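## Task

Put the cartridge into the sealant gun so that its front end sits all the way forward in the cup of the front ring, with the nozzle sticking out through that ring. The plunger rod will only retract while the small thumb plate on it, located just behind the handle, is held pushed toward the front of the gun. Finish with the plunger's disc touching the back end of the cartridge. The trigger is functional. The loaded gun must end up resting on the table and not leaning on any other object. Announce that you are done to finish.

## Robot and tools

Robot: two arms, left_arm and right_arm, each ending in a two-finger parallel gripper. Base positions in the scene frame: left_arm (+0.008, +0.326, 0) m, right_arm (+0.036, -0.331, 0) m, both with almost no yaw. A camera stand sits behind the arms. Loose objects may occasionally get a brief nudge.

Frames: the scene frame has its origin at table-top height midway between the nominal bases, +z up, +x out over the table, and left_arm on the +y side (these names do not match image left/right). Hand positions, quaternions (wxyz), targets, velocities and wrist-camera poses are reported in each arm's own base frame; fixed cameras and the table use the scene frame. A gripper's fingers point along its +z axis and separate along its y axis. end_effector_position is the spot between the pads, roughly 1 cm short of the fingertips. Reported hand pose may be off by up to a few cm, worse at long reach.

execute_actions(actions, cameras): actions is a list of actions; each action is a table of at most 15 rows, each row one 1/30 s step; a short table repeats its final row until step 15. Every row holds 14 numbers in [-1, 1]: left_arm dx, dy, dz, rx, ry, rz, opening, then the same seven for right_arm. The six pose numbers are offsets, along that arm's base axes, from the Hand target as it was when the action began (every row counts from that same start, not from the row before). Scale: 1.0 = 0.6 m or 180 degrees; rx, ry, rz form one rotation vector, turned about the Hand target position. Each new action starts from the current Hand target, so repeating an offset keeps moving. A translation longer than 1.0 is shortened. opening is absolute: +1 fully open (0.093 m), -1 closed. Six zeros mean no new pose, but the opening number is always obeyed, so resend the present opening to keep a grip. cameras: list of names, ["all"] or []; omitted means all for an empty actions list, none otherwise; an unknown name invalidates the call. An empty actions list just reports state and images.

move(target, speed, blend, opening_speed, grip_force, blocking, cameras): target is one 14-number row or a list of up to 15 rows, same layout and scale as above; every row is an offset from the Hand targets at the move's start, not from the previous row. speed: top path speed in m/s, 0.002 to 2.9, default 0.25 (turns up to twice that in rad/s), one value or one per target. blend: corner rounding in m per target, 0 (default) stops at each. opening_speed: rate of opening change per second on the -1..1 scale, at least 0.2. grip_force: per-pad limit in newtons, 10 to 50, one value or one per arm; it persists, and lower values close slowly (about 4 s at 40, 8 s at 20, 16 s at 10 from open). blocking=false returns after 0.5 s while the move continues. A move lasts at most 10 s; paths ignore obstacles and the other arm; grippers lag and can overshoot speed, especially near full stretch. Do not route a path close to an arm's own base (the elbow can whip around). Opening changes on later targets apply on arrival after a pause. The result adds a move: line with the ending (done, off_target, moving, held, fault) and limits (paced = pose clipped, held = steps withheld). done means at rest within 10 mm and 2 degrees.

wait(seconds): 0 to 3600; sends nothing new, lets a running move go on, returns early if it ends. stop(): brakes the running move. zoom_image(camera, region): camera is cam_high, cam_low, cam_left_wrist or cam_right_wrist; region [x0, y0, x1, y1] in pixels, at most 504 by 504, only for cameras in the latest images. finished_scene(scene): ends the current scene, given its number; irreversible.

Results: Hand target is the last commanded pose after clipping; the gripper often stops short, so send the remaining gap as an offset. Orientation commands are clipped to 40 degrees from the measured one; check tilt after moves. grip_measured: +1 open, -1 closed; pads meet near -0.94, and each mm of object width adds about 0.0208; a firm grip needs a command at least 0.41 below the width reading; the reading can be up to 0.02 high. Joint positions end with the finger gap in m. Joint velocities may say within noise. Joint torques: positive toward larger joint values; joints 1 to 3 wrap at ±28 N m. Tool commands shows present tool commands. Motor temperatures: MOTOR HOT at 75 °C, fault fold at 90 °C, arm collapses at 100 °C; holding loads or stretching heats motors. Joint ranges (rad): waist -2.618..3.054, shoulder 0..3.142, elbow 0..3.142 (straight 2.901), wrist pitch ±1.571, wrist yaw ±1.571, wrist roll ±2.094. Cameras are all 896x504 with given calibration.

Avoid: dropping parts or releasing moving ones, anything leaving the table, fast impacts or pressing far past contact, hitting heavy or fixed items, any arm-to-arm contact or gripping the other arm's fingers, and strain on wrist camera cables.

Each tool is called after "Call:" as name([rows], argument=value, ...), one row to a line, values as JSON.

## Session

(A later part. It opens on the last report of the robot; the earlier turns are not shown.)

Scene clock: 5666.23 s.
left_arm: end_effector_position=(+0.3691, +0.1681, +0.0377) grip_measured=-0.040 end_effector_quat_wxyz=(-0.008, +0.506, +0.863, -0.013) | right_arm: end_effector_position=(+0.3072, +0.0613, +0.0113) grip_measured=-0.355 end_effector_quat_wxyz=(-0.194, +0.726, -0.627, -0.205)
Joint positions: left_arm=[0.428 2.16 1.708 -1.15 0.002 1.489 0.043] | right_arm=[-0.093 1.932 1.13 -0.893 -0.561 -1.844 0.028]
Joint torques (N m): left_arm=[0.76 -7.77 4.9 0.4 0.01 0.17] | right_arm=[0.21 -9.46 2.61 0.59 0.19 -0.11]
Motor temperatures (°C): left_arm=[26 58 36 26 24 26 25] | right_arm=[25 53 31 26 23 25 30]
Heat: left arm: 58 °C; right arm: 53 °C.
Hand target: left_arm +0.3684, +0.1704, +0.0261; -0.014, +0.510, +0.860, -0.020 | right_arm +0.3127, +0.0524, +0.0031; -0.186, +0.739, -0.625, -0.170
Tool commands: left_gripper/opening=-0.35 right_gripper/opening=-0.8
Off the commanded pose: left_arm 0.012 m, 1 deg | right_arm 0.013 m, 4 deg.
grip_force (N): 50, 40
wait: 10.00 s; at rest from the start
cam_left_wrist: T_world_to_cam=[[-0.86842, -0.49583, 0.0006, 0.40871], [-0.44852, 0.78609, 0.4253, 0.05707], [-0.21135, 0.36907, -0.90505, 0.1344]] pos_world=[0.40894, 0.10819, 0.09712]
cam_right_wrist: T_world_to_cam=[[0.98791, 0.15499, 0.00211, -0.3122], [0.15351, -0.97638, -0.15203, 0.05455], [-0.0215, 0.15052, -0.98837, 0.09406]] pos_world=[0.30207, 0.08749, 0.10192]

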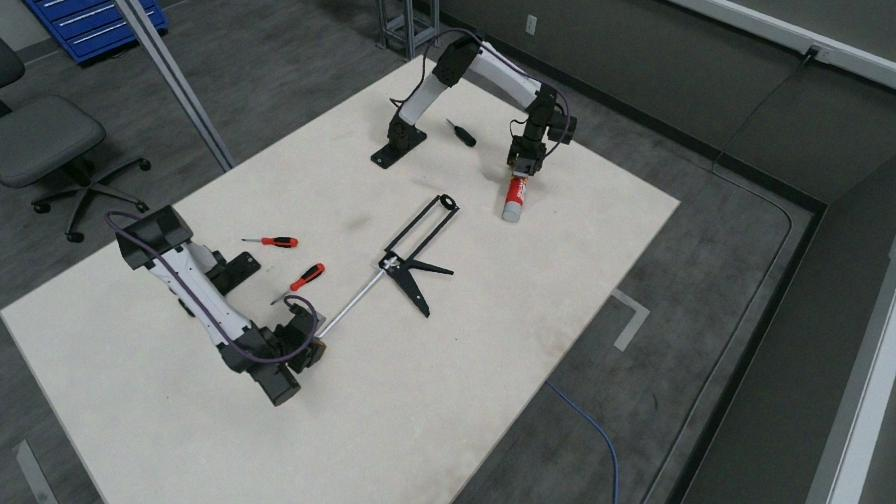

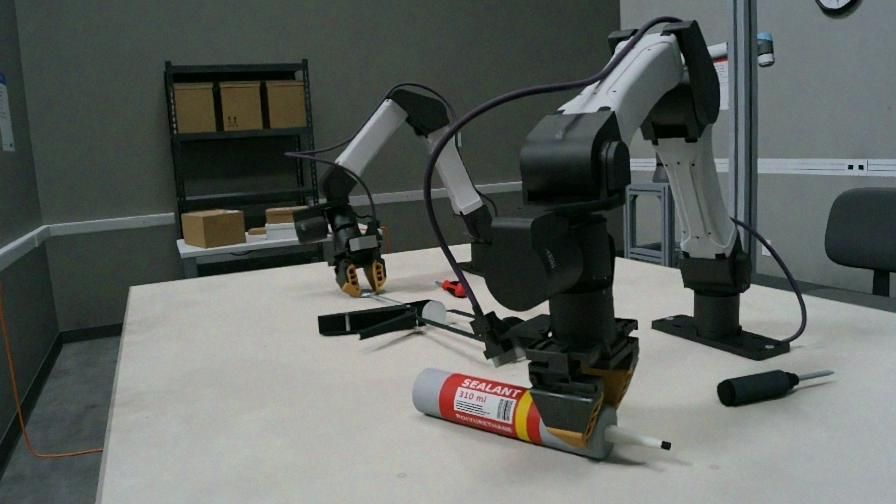

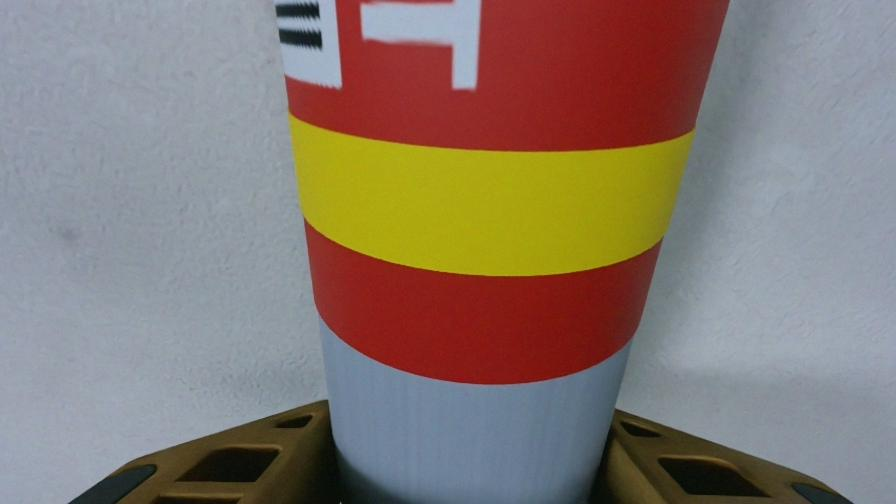

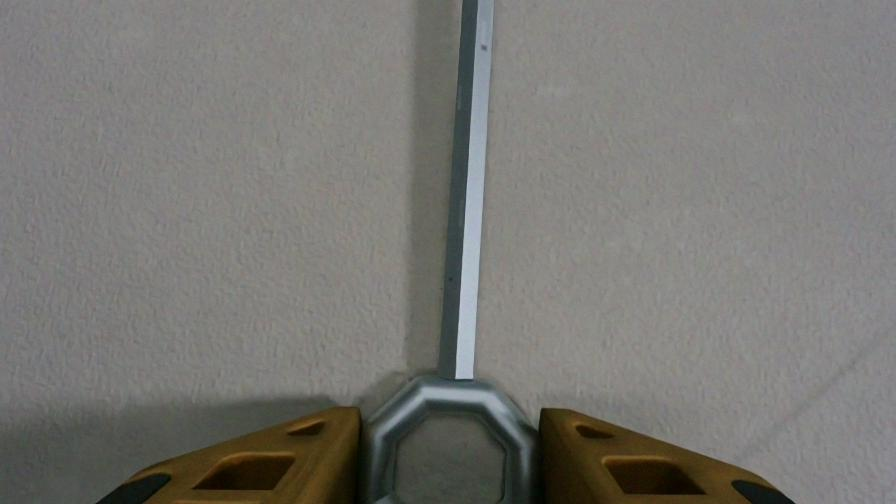

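Call:
move(target=[0.0, 0.0, 0.26, 0, 0, 0, -0.35, 0, 0, 0, 0, 0, 0, -0.8], speed=0.12, cameras=["cam_left_wrist", "cam_low"])

Scene clock: 5694.83 s.
left_arm: end_effector_position=(+0.3662, +0.1730, +0.1421) grip_measured=-0.040 end_effector_quat_wxyz=(-0.021, +0.506, +0.862, -0.001) | right_arm: end_effector_position=(+0.3072, +0.0613, +0.0113) grip_measured=-0.355 end_effector_quat_wxyz=(-0.194, +0.726, -0.627, -0.205)
Joint positions: left_arm=[0.428 2.147 2.104 -1.554 -0.032 1.489 0.043] | right_arm=[-0.093 1.932 1.13 -0.893 -0.561 -1.844 0.028]
Joint torques (N m): left_arm=[0.73 -15.56 8.51 0.02 0.23 0.19] | right_arm=[0.32 -9.43 2.63 0.58 0.18 -0.12]
Motor temperatures (°C): left_arm=[26 58 36 26 24 26 26] | right_arm=[25 53 31 26 23 25 30]
Heat: left arm: 58 °C; right arm: 53 °C.
Hand target: left_arm +0.3684, +0.1704, +0.1821; -0.014, +0.510, +0.860, -0.020 | right_arm +0.3127, +0.0524, +0.0031; -0.186, +0.739, -0.625, -0.170
Off the commanded pose: left_arm 0.040 m, 2 deg | right_arm 0.013 m, 4 deg.
joint sent to its limit (left arm) — joint 4 (wrist pitch), lower limit. The joint targets are off in orientation, not in position.
grip_force (N): 50, 40
move: off_target (left_arm)
cam_left_wrist: T_world_to_cam=[[-0.86894, -0.49486, -0.0081, 0.40981], [-0.44391, 0.77204, 0.45486, 0.00413], [-0.21884, 0.39884, -0.89053, 0.22202]] pos_world=[0.40652, 0.11106, 0.19916]
Images, in order (width x height): cam_low 896x504, cam_left_wrist 896x504.

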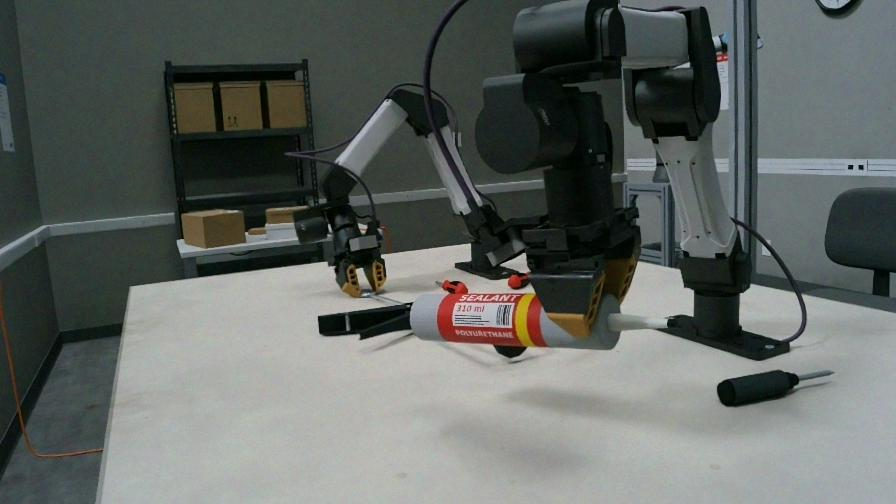

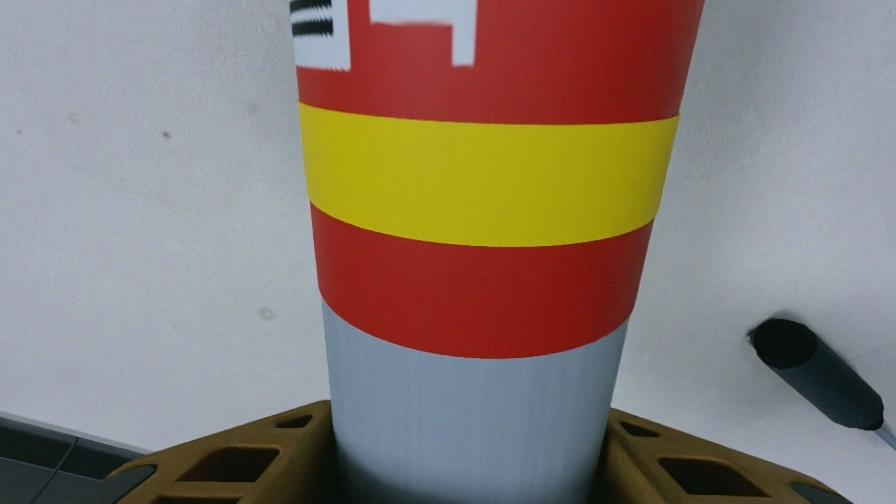

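Call:
move(target=[-0.157, -0.63, 0.0, 0, 0, -0.123, -0.35, 0, 0, 0, 0, 0, 0, -0.8], speed=0.2, cameras=["all"])

Call:
zoom_image(camera="cam_high", region=[360, 160, 560, 300])

Call:
zoom_image(camera="cam_low", region=[350, 230, 600, 380])

Scene clock: 5718.33 s.
left_arm: end_effector_position=(+0.2685, -0.1987, +0.1728) grip_measured=-0.040 end_effector_quat_wxyz=(-0.024, +0.670, +0.742, -0.004) | right_arm: end_effector_position=(+0.3072, +0.0613, +0.0113) grip_measured=-0.355 end_effector_quat_wxyz=(-0.194, +0.726, -0.627, -0.205)
Joint positions: left_arm=[-0.636 1.872 1.829 -1.576 0.002 0.834 0.043] | right_arm=[-0.093 1.932 1.13 -0.893 -0.561 -1.844 0.028]
Joint torques (N m): left_arm=[0.54 -7.39 8.73 0.28 0.27 -0.05] | right_arm=[0.27 -9.29 2.61 0.63 0.15 -0.16]
Motor temperatures (°C): left_arm=[26 68 40 26 24 26 26] | right_arm=[25 53 31 26 23 25 30]
Heat: left arm: 68 °C; right arm: 53 °C.
Hand target: left_arm +0.2742, -0.2075, +0.1821; -0.017, +0.665, +0.746, -0.017 | right_arm +0.3127, +0.0524, +0.0031; -0.186, +0.739, -0.625, -0.170
Off the commanded pose: left_arm 0.014 m, 2 deg | right_arm 0.013 m, 4 deg.
joint read past its limit (left arm) — joint 4 (wrist pitch), lower limit.
joint sent to its limit (left arm) — joint 4 (wrist pitch), lower limit. The joint targets still meet the commanded pose.
grip_force (N): 50, 40
move: off_target (left_arm)
cam_left_wrist: T_world_to_cam=[[-0.99403, -0.10892, 0.00614, 0.24905], [-0.0944, 0.887, 0.45202, 0.16322], [-0.05468, 0.44874, -0.89199, 0.34232]] pos_world=[0.28169, -0.27127, 0.23004]
cam_right_wrist: T_world_to_cam=[[0.98791, 0.15499, 0.00211, -0.3122], [0.15351, -0.97638, -0.15203, 0.05455], [-0.0215, 0.15052, -0.98837, 0.09406]] pos_world=[0.30207, 0.08749, 0.10192]

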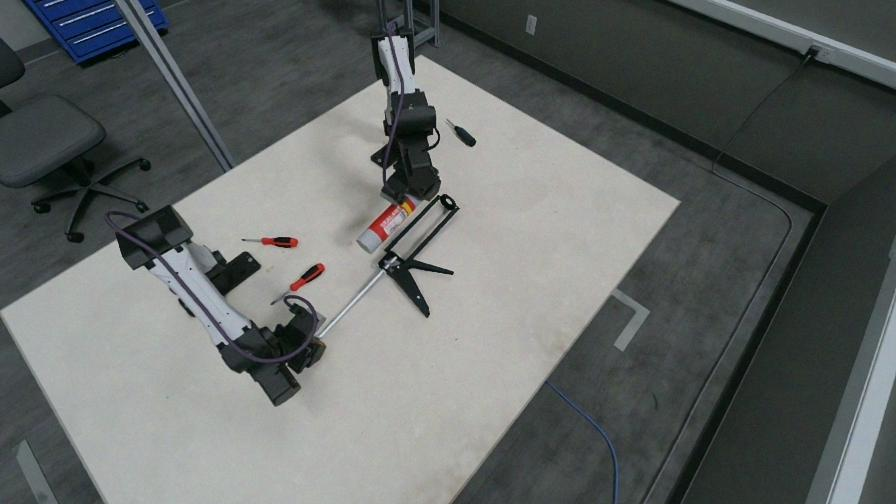

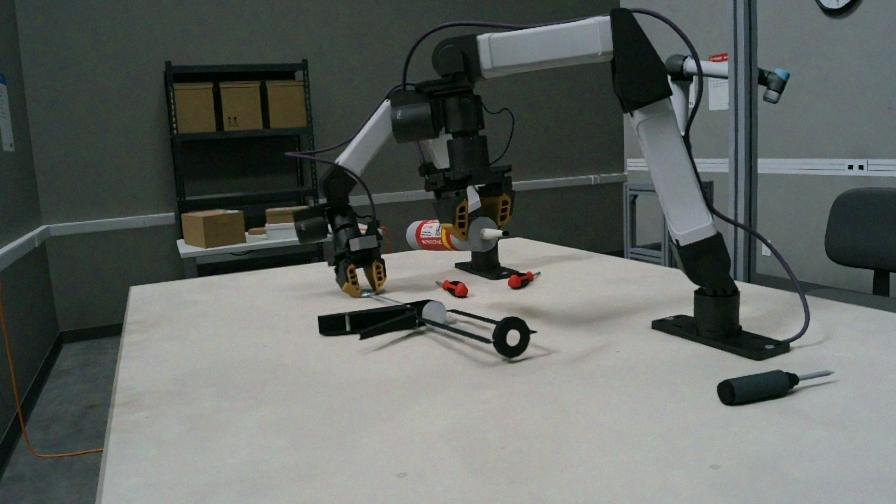

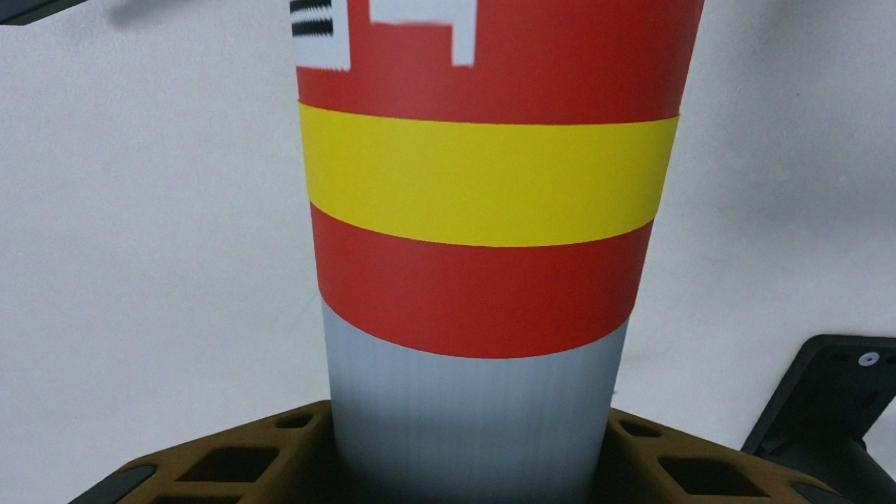

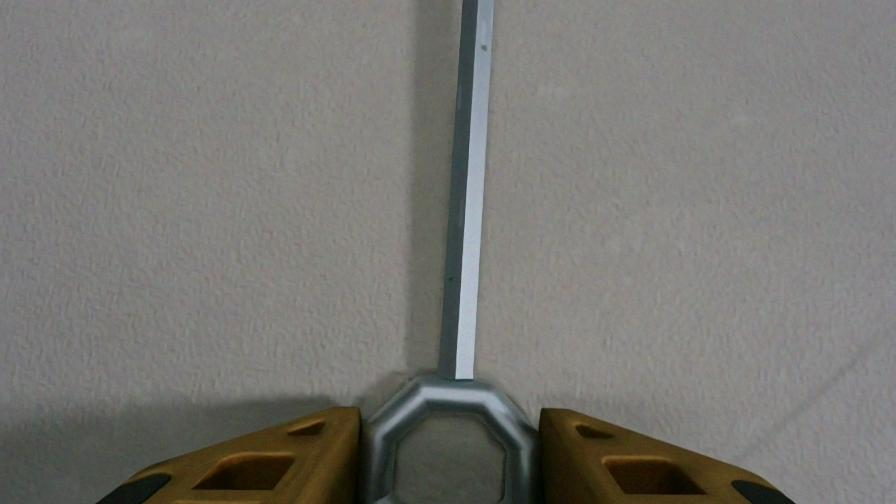

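Scaled by 2.520 from the camera's image (finer frame: 1280x720).

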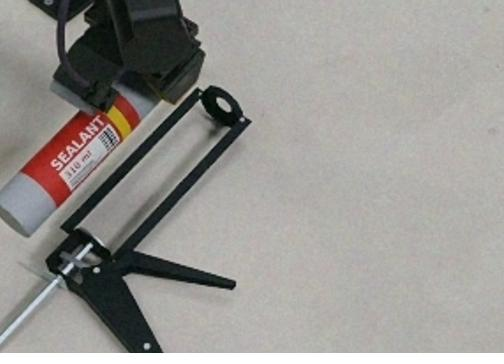

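Scaled by 2.016 from the camera's image (finer frame: 1280x720).

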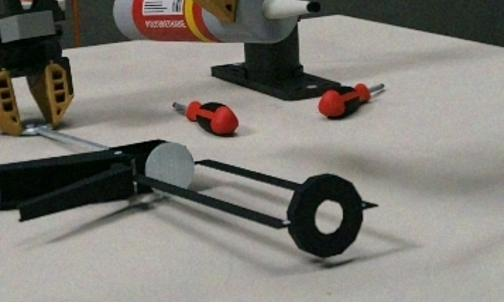

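Call:
wait(seconds=10)

Call:
wait(seconds=10)

Call:
wait(seconds=10)

Scene clock: 5746.03 s.
left_arm: end_effector_position=(+0.2685, -0.1987, +0.1728) grip_measured=-0.040 end_effector_quat_wxyz=(-0.024, +0.670, +0.742, -0.004) | right_arm: end_effector_position=(+0.3072, +0.0613, +0.0113) grip_measured=-0.355 end_effector_quat_wxyz=(-0.194, +0.726, -0.627, -0.205)
Joint positions: left_arm=[-0.636 1.872 1.829 -1.576 0.002 0.833 0.043] | right_arm=[-0.093 1.932 1.13 -0.893 -0.561 -1.844 0.028]
Joint torques (N m): left_arm=[0.53 -7.32 8.75 0.29 0.19 -0.07] | right_arm=[0.28 -9.42 2.55 0.6 0.18 -0.12]
Motor temperatures (°C): left_arm=[26 61 43 26 24 26 26] | right_arm=[24 54 31 27 23 25 30]
Heat: left arm: 61 °C; right arm: 54 °C.
Hand target: left_arm +0.2742, -0.2076, +0.1821; -0.017, +0.665, +0.746, -0.017 | right_arm +0.3127, +0.0524, +0.0031; -0.186, +0.739, -0.625, -0.170
Tool commands: left_gripper/opening=-0.35 right_gripper/opening=-0.8
Off the commanded pose: left_arm 0.014 m, 2 deg | right_arm 0.013 m, 4 deg.
joint read past its limit (left arm) — joint 4 (wrist pitch), lower limit.
grip_force (N): 50, 40
wait: 10.00 s; at rest from the start

Scene clock: 5756.03 s.
left_arm: end_effector_position=(+0.2685, -0.1987, +0.1728) grip_measured=-0.040 end_effector_quat_wxyz=(-0.024, +0.670, +0.742, -0.004) | right_arm: end_effector_position=(+0.3072, +0.0613, +0.0113) grip_measured=-0.355 end_effector_quat_wxyz=(-0.194, +0.726, -0.627, -0.205)
Joint positions: left_arm=[-0.636 1.872 1.829 -1.576 0.002 0.833 0.043] | right_arm=[-0.093 1.932 1.13 -0.893 -0.561 -1.844 0.028]
Joint torques (N m): left_arm=[0.39 -7.5 8.65 0.29 0.22 -0.05] | right_arm=[0.34 -9.28 2.59 0.59 0.19 -0.12]
Motor temperatures (°C): left_arm=[26 59 44 26 24 26 26] | right_arm=[24 54 31 27 23 25 30]
Heat: left arm: 59 °C; right arm: 54 °C.
Hand target: left_arm +0.2742, -0.2076, +0.1821; -0.017, +0.665, +0.746, -0.017 | right_arm +0.3127, +0.0524, +0.0031; -0.186, +0.739, -0.625, -0.170
Tool commands: left_gripper/opening=-0.35 right_gripper/opening=-0.8
Off the commanded pose: left_arm 0.014 m, 2 deg | right_arm 0.013 m, 4 deg.
joint read past its limit (left arm) — joint 4 (wrist pitch), lower limit.
grip_force (N): 50, 40
wait: 10.00 s; at rest by 0.17 s

Scene clock: 5766.03 s.
left_arm: end_effector_position=(+0.2685, -0.1987, +0.1728) grip_measured=-0.040 end_effector_quat_wxyz=(-0.024, +0.670, +0.742, -0.004) | right_arm: end_effector_position=(+0.3072, +0.0613, +0.0113) grip_measured=-0.355 end_effector_quat_wxyz=(-0.194, +0.726, -0.627, -0.205)
Joint positions: left_arm=[-0.636 1.872 1.829 -1.576 0.002 0.833 0.043] | right_arm=[-0.093 1.932 1.13 -0.893 -0.561 -1.844 0.028]
Joint torques (N m): left_arm=[0.42 -7.36 8.68 0.3 0.21 -0.03] | right_arm=[0.34 -9.47 2.61 0.58 0.17 -0.11]
Motor temperatures (°C): left_arm=[26 58 44 26 24 26 26] | right_arm=[24 54 31 27 23 25 30]
Heat: left arm: 58 °C; right arm: 54 °C.
Hand target: left_arm +0.2742, -0.2076, +0.1821; -0.017, +0.665, +0.746, -0.017 | right_arm +0.3127, +0.0524, +0.0031; -0.186, +0.739, -0.625, -0.170
Tool commands: left_gripper/opening=-0.35 right_gripper/opening=-0.8
Off the commanded pose: left_arm 0.014 m, 2 deg | right_arm 0.013 m, 4 deg.
joint read past its limit (left arm) — joint 4 (wrist pitch), lower limit.
grip_force (N): 50, 40
wait: 10.00 s; at rest by 0.17 s

Call:
move(target=[0.15, 0.6, 0.0, 0, 0, 0, -0.35, 0, 0, 0, 0, 0, 0, -0.8], speed=0.2)

Call:
move(target=[0.0, 0.0, -0.15, 0, 0, 0, -0.35, 0, 0, 0, 0, 0, 0, -0.8], speed=0.1, cameras=["cam_low","cam_left_wrist"])

Scene clock: 5804.33 s.
left_arm: end_effector_position=(+0.3560, +0.1576, +0.1752) grip_measured=-0.040 end_effector_quat_wxyz=(-0.017, +0.657, +0.753, +0.029) | right_arm: end_effector_position=(+0.3072, +0.0613, +0.0113) grip_measured=-0.355 end_effector_quat_wxyz=(-0.194, +0.726, -0.627, -0.205)
Joint positions: left_arm=[0.393 2.03 2.059 -1.563 -0.055 1.83 0.043] | right_arm=[-0.093 1.932 1.13 -0.893 -0.561 -1.844 0.028]
Joint torques (N m): left_arm=[-0.35 -8.25 8.47 0.29 0.29 0.21] | right_arm=[0.29 -9.5 2.66 0.56 0.2 -0.11]
Motor temperatures (°C): left_arm=[26 55 45 26 24 26 26] | right_arm=[24 54 30 27 23 25 30]
Heat: left arm: 55 °C; right arm: 54 °C.
Hand target: left_arm +0.3642, +0.1525, +0.1821; -0.017, +0.665, +0.746, -0.017 | right_arm +0.3127, +0.0524, +0.0031; -0.186, +0.739, -0.625, -0.170
Off the commanded pose: left_arm 0.012 m, 5 deg | right_arm 0.013 m, 4 deg.
joint sent to its limit (left arm) — joint 4 (wrist pitch), lower limit. The joint targets are off in orientation, not in position.
grip_force (N): 50, 40
move: off_target (left_arm)

Scene clock: 5805.90 s.
left_arm: end_effector_position=(+0.3612, +0.1597, +0.0931) grip_measured=-0.040 end_effector_quat_wxyz=(-0.033, +0.659, +0.752, -0.005) | right_arm: end_effector_position=(+0.3072, +0.0613, +0.0113) grip_measured=-0.355 end_effector_quat_wxyz=(-0.194, +0.726, -0.627, -0.205)
Joint positions: left_arm=[0.393 2.094 1.826 -1.341 -0.055 1.831 0.043] | right_arm=[-0.093 1.932 1.13 -0.893 -0.561 -1.844 0.028]
Joint torques (N m): left_arm=[-0.29 -9.14 5.74 0.13 0.31 0.18] | right_arm=[0.34 -9.42 2.54 0.56 0.17 -0.11]
Motor temperatures (°C): left_arm=[26 55 45 26 24 26 26] | right_arm=[24 54 30 27 23 25 30]
Heat: left arm: 55 °C; right arm: 54 °C.
Hand target: left_arm +0.3642, +0.1524, +0.0921; -0.017, +0.665, +0.746, -0.017 | right_arm +0.3127, +0.0524, +0.0031; -0.186, +0.739, -0.625, -0.170
Off the commanded pose: left_arm 0.008 m, 2 deg | right_arm 0.013 m, 4 deg.
grip_force (N): 50, 40
move: done
cam_left_wrist: T_world_to_cam=[[-0.98998, -0.13971, 0.02034, 0.38275], [-0.11452, 0.87894, 0.46297, -0.10237], [-0.08256, 0.456, -0.88614, 0.12383]] pos_world=[0.37742, 0.08699, 0.14934]

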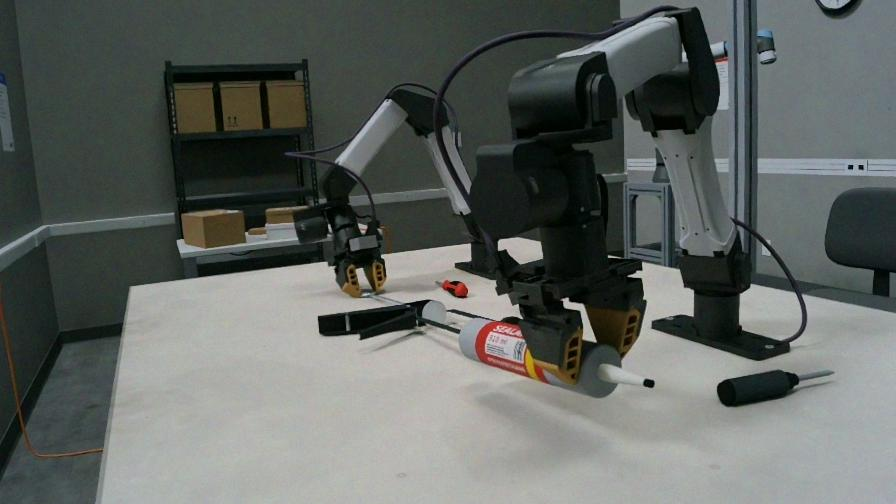

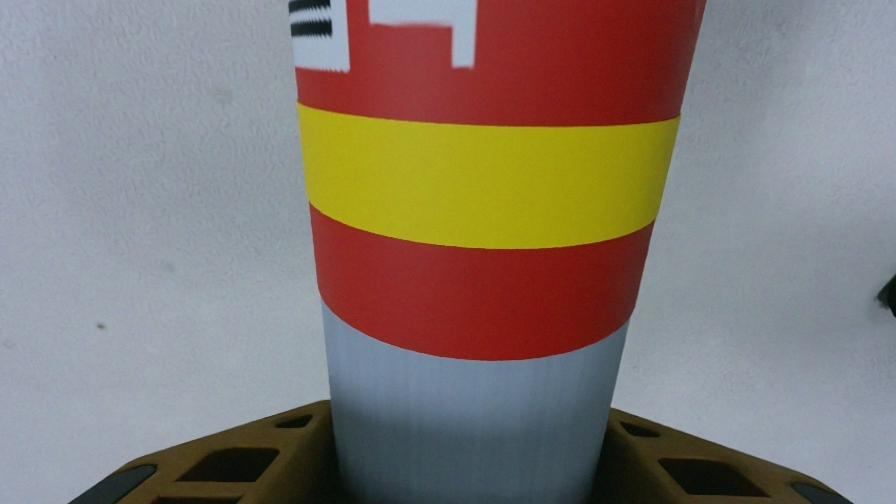

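Call:
move(target=[0.0, 0.0, -0.105, 0, 0, 0, -0.35, 0, 0, 0, 0, 0, 0, -0.8], speed=0.06, cameras=["cam_low","cam_left_wrist"])

Scene clock: 5813.77 s.
left_arm: end_effector_position=(+0.3594, +0.1535, +0.0370) grip_measured=-0.040 end_effector_quat_wxyz=(-0.022, +0.660, +0.751, -0.016) | right_arm: end_effector_position=(+0.3072, +0.0613, +0.0113) grip_measured=-0.355 end_effector_quat_wxyz=(-0.194, +0.726, -0.627, -0.205)
Joint positions: left_arm=[0.393 2.118 1.639 -1.139 -0.025 1.834 0.043] | right_arm=[-0.093 1.932 1.13 -0.893 -0.561 -1.844 0.028]
Joint torques (N m): left_arm=[-0.17 -8.05 5.09 0.45 0.08 0.15] | right_arm=[0.34 -9.33 2.5 0.58 0.16 -0.15]
Heat: left arm: 54 °C; right arm: 54 °C.
Hand target: left_arm +0.3642, +0.1524, +0.0290; -0.017, +0.665, +0.746, -0.017 | right_arm +0.3127, +0.0524, +0.0031; -0.186, +0.739, -0.625, -0.170
Off the commanded pose: left_arm 0.009 m, 1 deg | right_arm 0.013 m, 4 deg.
grip_force (N): 50, 40
move: done
cam_left_wrist: T_world_to_cam=[[-0.99033, -0.13693, 0.0221, 0.38098], [-0.11383, 0.89338, 0.43464, -0.07253], [-0.07926, 0.42792, -0.90033, 0.08052]] pos_world=[0.37543, 0.08251, 0.0956]

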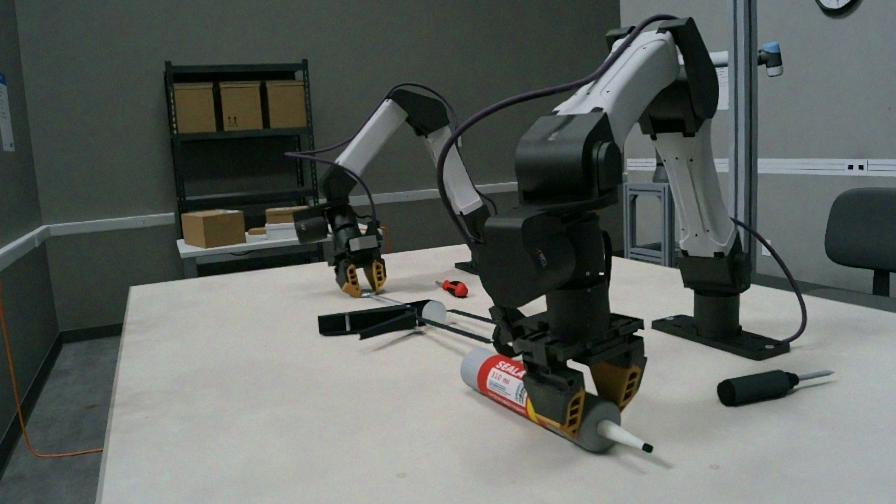

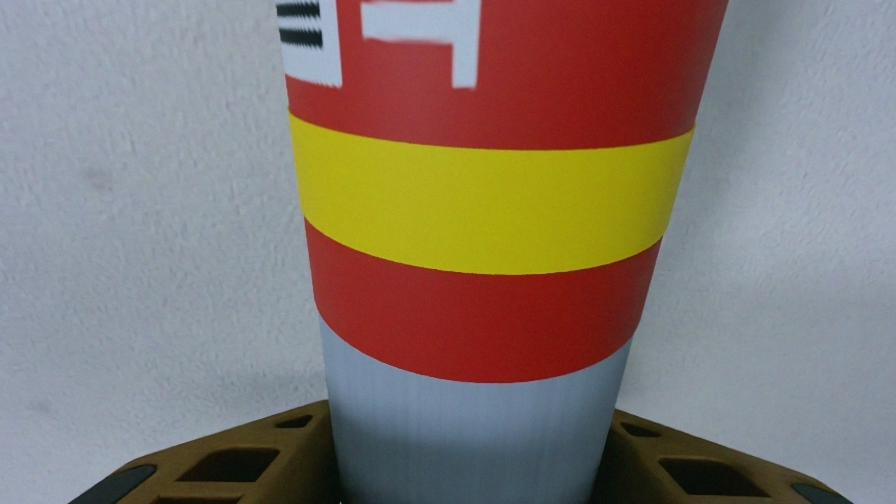

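Call:
move(target=[0.0, 0.0, 0.0, 0, 0, 0, 0.4, 0, 0, 0, 0, 0, 0, -0.8], speed=0.06, opening_speed=0.5)

Call:
move([
  [0.0, -0.01, 0.03, 0.03, 0, 0, 0.4, 0, 0, 0, 0, 0, 0, -0.8],
  [0.012, -0.08, 0.03, 0.067, 0.007, 0, 0.4, 0, 0, 0, 0, 0, 0, -0.8],
], speed=0.08, cameras=["cam_low","cam_left_wrist"])

Scene clock: 5822.83 s.
left_arm: end_effector_position=(+0.3616, +0.1544, +0.0369) grip_measured=+0.398 end_effector_quat_wxyz=(-0.020, +0.660, +0.751, -0.012) | right_arm: end_effector_position=(+0.3072, +0.0613, +0.0113) grip_measured=-0.355 end_effector_quat_wxyz=(-0.194, +0.726, -0.627, -0.205)
Joint positions: left_arm=[0.393 2.118 1.639 -1.13 -0.025 1.835 0.064] | right_arm=[-0.093 1.932 1.13 -0.893 -0.561 -1.844 0.028]
Joint torques (N m): left_arm=[-0.12 -8.12 5.07 0.36 0.05 0.1] | right_arm=[0.25 -9.4 2.56 0.58 0.18 -0.13]
Heat: left arm: 54 °C; right arm: 54 °C.
Hand target: left_arm +0.3642, +0.1524, +0.0290; -0.017, +0.665, +0.746, -0.017 | right_arm +0.3127, +0.0524, +0.0031; -0.186, +0.739, -0.625, -0.170
Off the commanded pose: left_arm 0.009 m, 1 deg | right_arm 0.013 m, 4 deg.
grip_force (N): 50, 40
move: done

Scene clock: 5825.23 s.
left_arm: end_effector_position=(+0.3678, +0.1038, +0.0308) grip_measured=+0.398 end_effector_quat_wxyz=(-0.107, +0.664, +0.739, +0.033) | right_arm: end_effector_position=(+0.3072, +0.0613, +0.0113) grip_measured=-0.355 end_effector_quat_wxyz=(-0.194, +0.726, -0.627, -0.205)
Joint positions: left_arm=[0.183 2.118 1.597 -1.13 -0.21 1.638 0.064] | right_arm=[-0.093 1.932 1.13 -0.893 -0.561 -1.844 0.028]
Joint torques (N m): left_arm=[-0.18 -12.9 4.77 0.21 -0.16 -0.03] | right_arm=[0.34 -9.46 2.76 0.6 0.14 -0.11]
Motor temperatures (°C): left_arm=[26 55 42 26 24 26 26] | right_arm=[24 54 30 27 23 25 30]
Heat: left arm: 55 °C; right arm: 54 °C.
Hand target: left_arm +0.3715, +0.1044, +0.0471; -0.095, +0.660, +0.744, +0.054 | right_arm +0.3127, +0.0524, +0.0031; -0.186, +0.739, -0.625, -0.170
Off the commanded pose: left_arm 0.017 m, 3 deg | right_arm 0.013 m, 4 deg.
grip_force (N): 50, 40
move: off_target (left_arm)
cam_left_wrist: T_world_to_cam=[[-0.99094, -0.11893, 0.06242, 0.37972], [-0.05824, 0.79924, 0.59818, -0.04024], [-0.12103, 0.58913, -0.79892, 0.09238]] pos_world=[0.38511, 0.0229, 0.07417]

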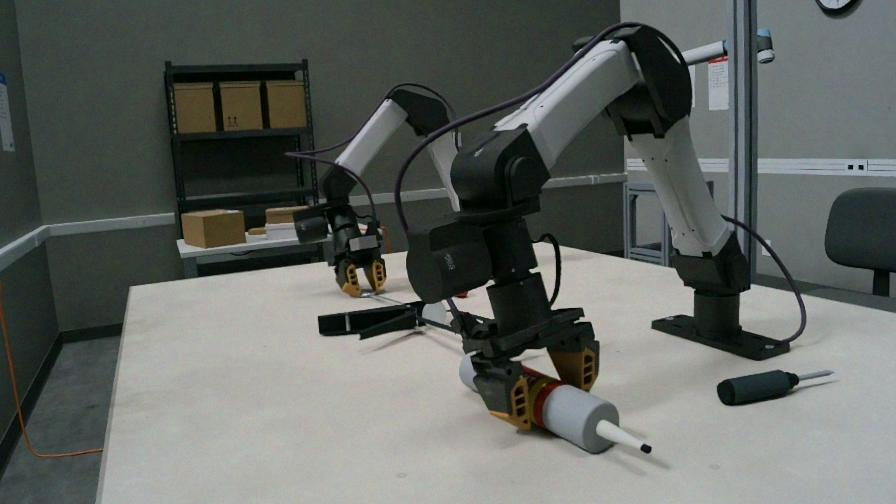

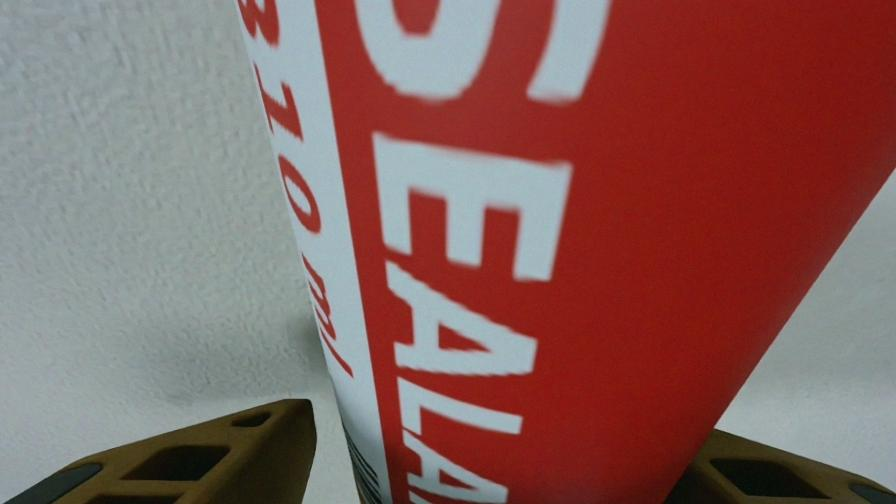

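Call:
move(target=[0.0, 0.0, 0.0, 0, 0, 0, -0.6, 0, 0, 0, 0, 0, 0, -0.8], speed=0.06, opening_speed=0.5, cameras=["cam_low","cam_left_wrist"])

Scene clock: 5832.77 s.
left_arm: end_effector_position=(+0.3677, +0.1041, +0.0309) grip_measured=-0.042 end_effector_quat_wxyz=(-0.108, +0.663, +0.740, +0.033) | right_arm: end_effector_position=(+0.3072, +0.0613, +0.0113) grip_measured=-0.355 end_effector_quat_wxyz=(-0.194, +0.726, -0.627, -0.205)
Joint positions: left_arm=[0.183 2.118 1.597 -1.13 -0.212 1.635 0.043] | right_arm=[-0.093 1.932 1.13 -0.893 -0.561 -1.844 0.028]
Joint torques (N m): left_arm=[-0.14 -13.04 4.81 0.18 -0.17 -0.02] | right_arm=[0.36 -9.44 2.61 0.59 0.18 -0.11]
Motor temperatures (°C): left_arm=[26 57 41 26 24 26 26] | right_arm=[24 54 30 27 23 25 30]
Heat: left arm: 57 °C; right arm: 54 °C.
Hand target: left_arm +0.3715, +0.1044, +0.0471; -0.095, +0.660, +0.744, +0.054 | right_arm +0.3127, +0.0524, +0.0031; -0.186, +0.739, -0.625, -0.170
Off the commanded pose: left_arm 0.017 m, 3 deg | right_arm 0.013 m, 4 deg.
grip_force (N): 50, 40
move: done
cam_left_wrist: T_world_to_cam=[[-0.99069, -0.12114, 0.06213, 0.37983], [-0.05994, 0.79783, 0.59989, -0.03986], [-0.12224, 0.59058, -0.79767, 0.09247]] pos_world=[0.38521, 0.02321, 0.07408]

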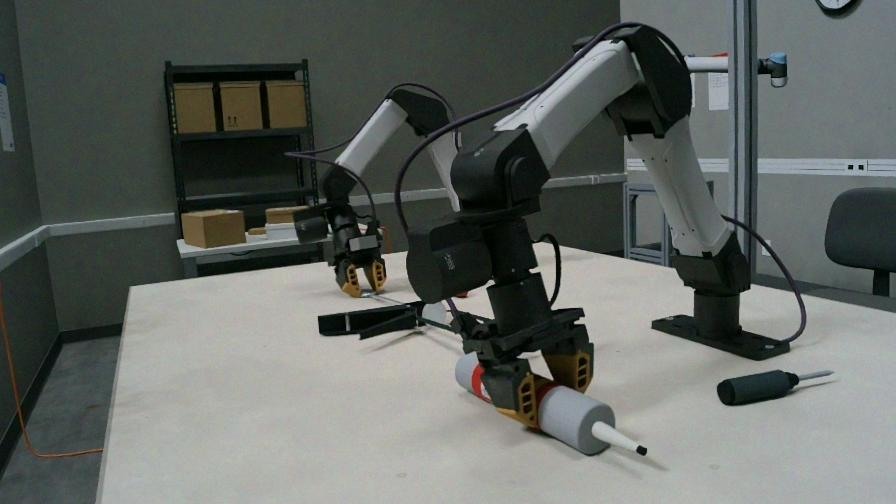

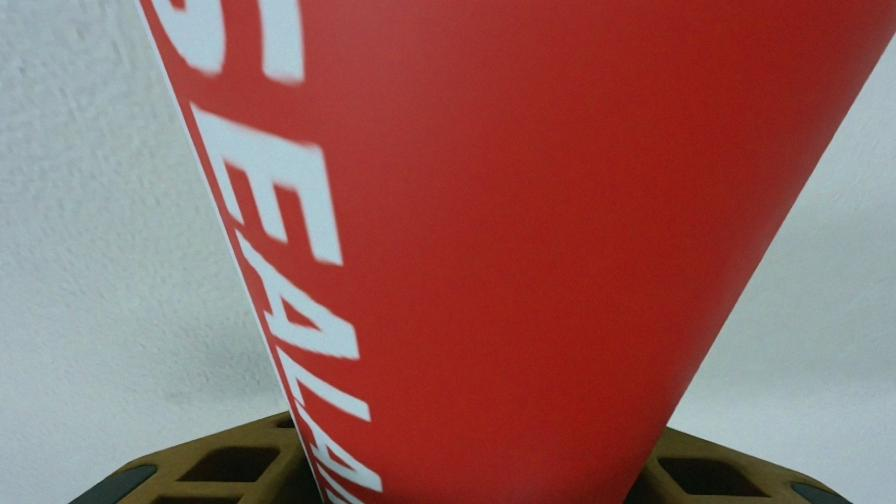

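Call:
move([
  [0.0, 0.0, 0.22, 0, 0, 0, -0.6, 0, 0, 0, 0, 0, 0, -0.8],
  [-0.155, -0.6, 0.22, -0.067, -0.007, -0.006, -0.6, 0, 0, 0, 0, 0, 0, -0.8],
], speed=[0.12, 0.2], blend=0.03, cameras=["all"])

Call:
zoom_image(camera="cam_high", region=[360, 160, 560, 300])

Call:
zoom_image(camera="cam_low", region=[350, 200, 600, 380])

Scene clock: 5850.83 s.
left_arm: end_effector_position=(+0.2734, -0.2503, +0.1701) grip_measured=-0.043 end_effector_quat_wxyz=(-0.003, +0.678, +0.735, -0.009) | right_arm: end_effector_position=(+0.3072, +0.0613, +0.0113) grip_measured=-0.355 end_effector_quat_wxyz=(-0.194, +0.726, -0.627, -0.205)
Joint positions: left_arm=[-0.733 1.987 1.977 -1.568 0.018 0.757 0.043] | right_arm=[-0.093 1.932 1.13 -0.893 -0.561 -1.844 0.028]
Joint torques (N m): left_arm=[0.65 -8.18 8.57 0.29 0.12 -0.06] | right_arm=[0.17 -9.37 2.63 0.56 0.14 -0.13]
Motor temperatures (°C): left_arm=[26 60 40 26 24 26 26] | right_arm=[24 54 30 27 23 25 30]
Heat: left arm: 60 °C; right arm: 54 °C.
Hand target: left_arm +0.2784, -0.2556, +0.1791; -0.017, +0.672, +0.740, -0.016 | right_arm +0.3127, +0.0524, +0.0031; -0.186, +0.739, -0.625, -0.170
Off the commanded pose: left_arm 0.012 m, 2 deg | right_arm 0.013 m, 4 deg.
joint sent to its limit (left arm) — joint 4 (wrist pitch), lower limit. The joint targets are off in orientation, not in position.
grip_force (N): 50, 40
move: off_target (left_arm)
cam_left_wrist: T_world_to_cam=[[-0.99596, -0.08892, -0.01293, 0.25705], [-0.08617, 0.90448, 0.41773, 0.21859], [-0.02545, 0.41715, -0.90848, 0.35027]] pos_world=[0.28376, -0.32097, 0.23023]
cam_right_wrist: T_world_to_cam=[[0.98791, 0.15499, 0.00211, -0.3122], [0.15351, -0.97638, -0.15203, 0.05455], [-0.0215, 0.15052, -0.98837, 0.09406]] pos_world=[0.30207, 0.08749, 0.10192]

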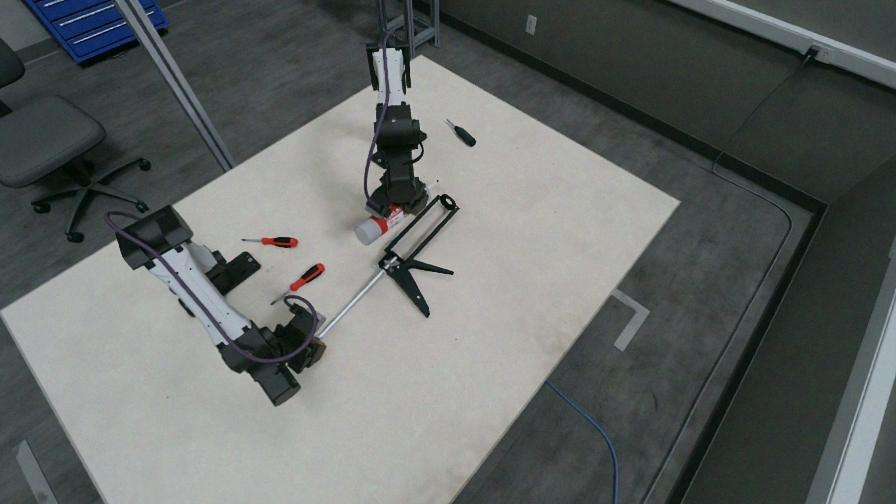

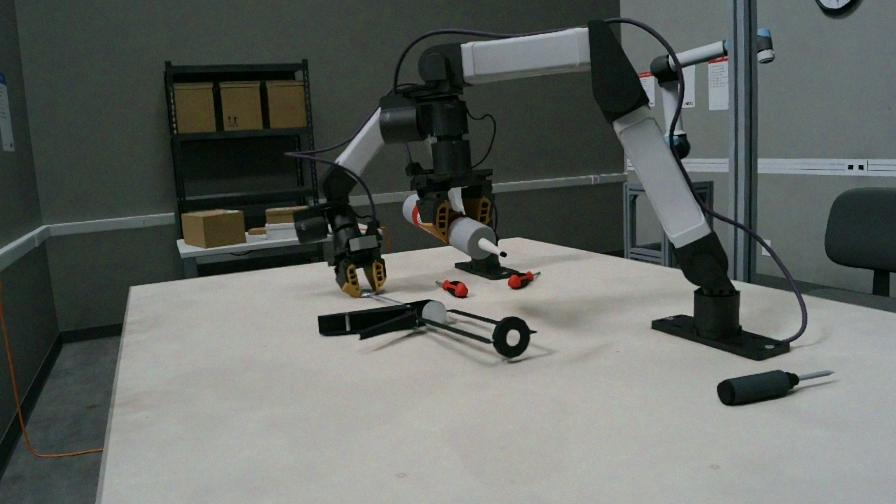

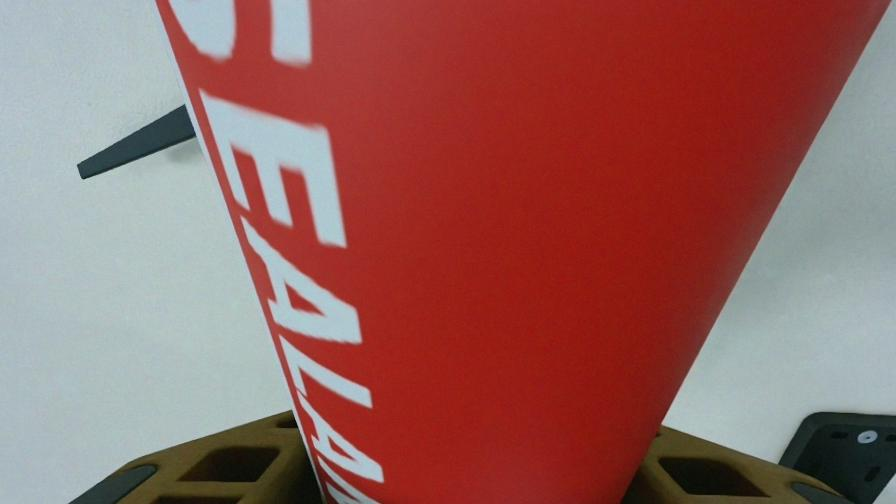

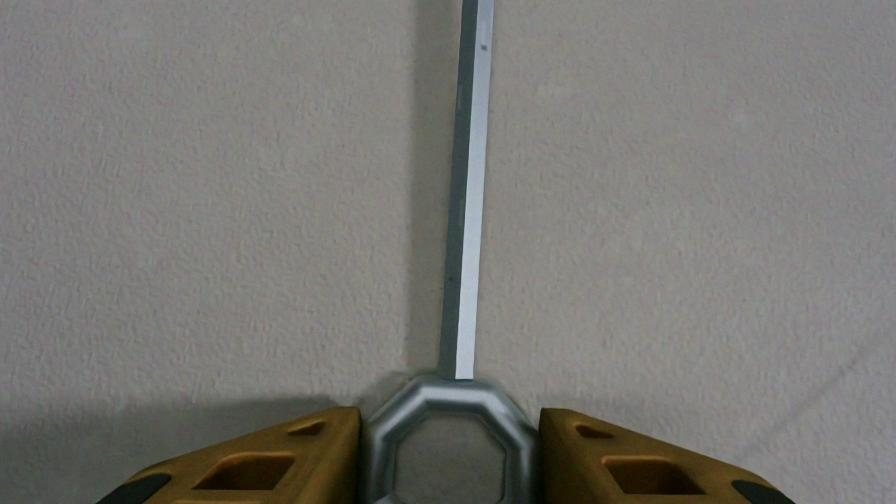

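Scaled by 2.520 from the camera's image (finer frame: 1280x720).

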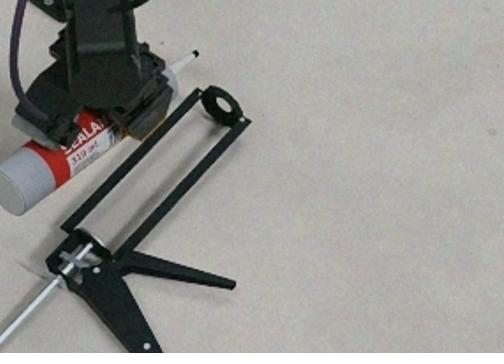

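Scaled by 2.016 from the camera's image (finer frame: 1280x720).

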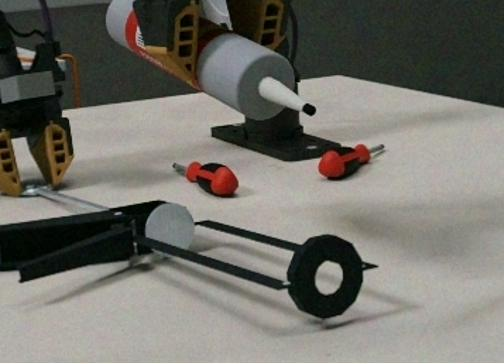

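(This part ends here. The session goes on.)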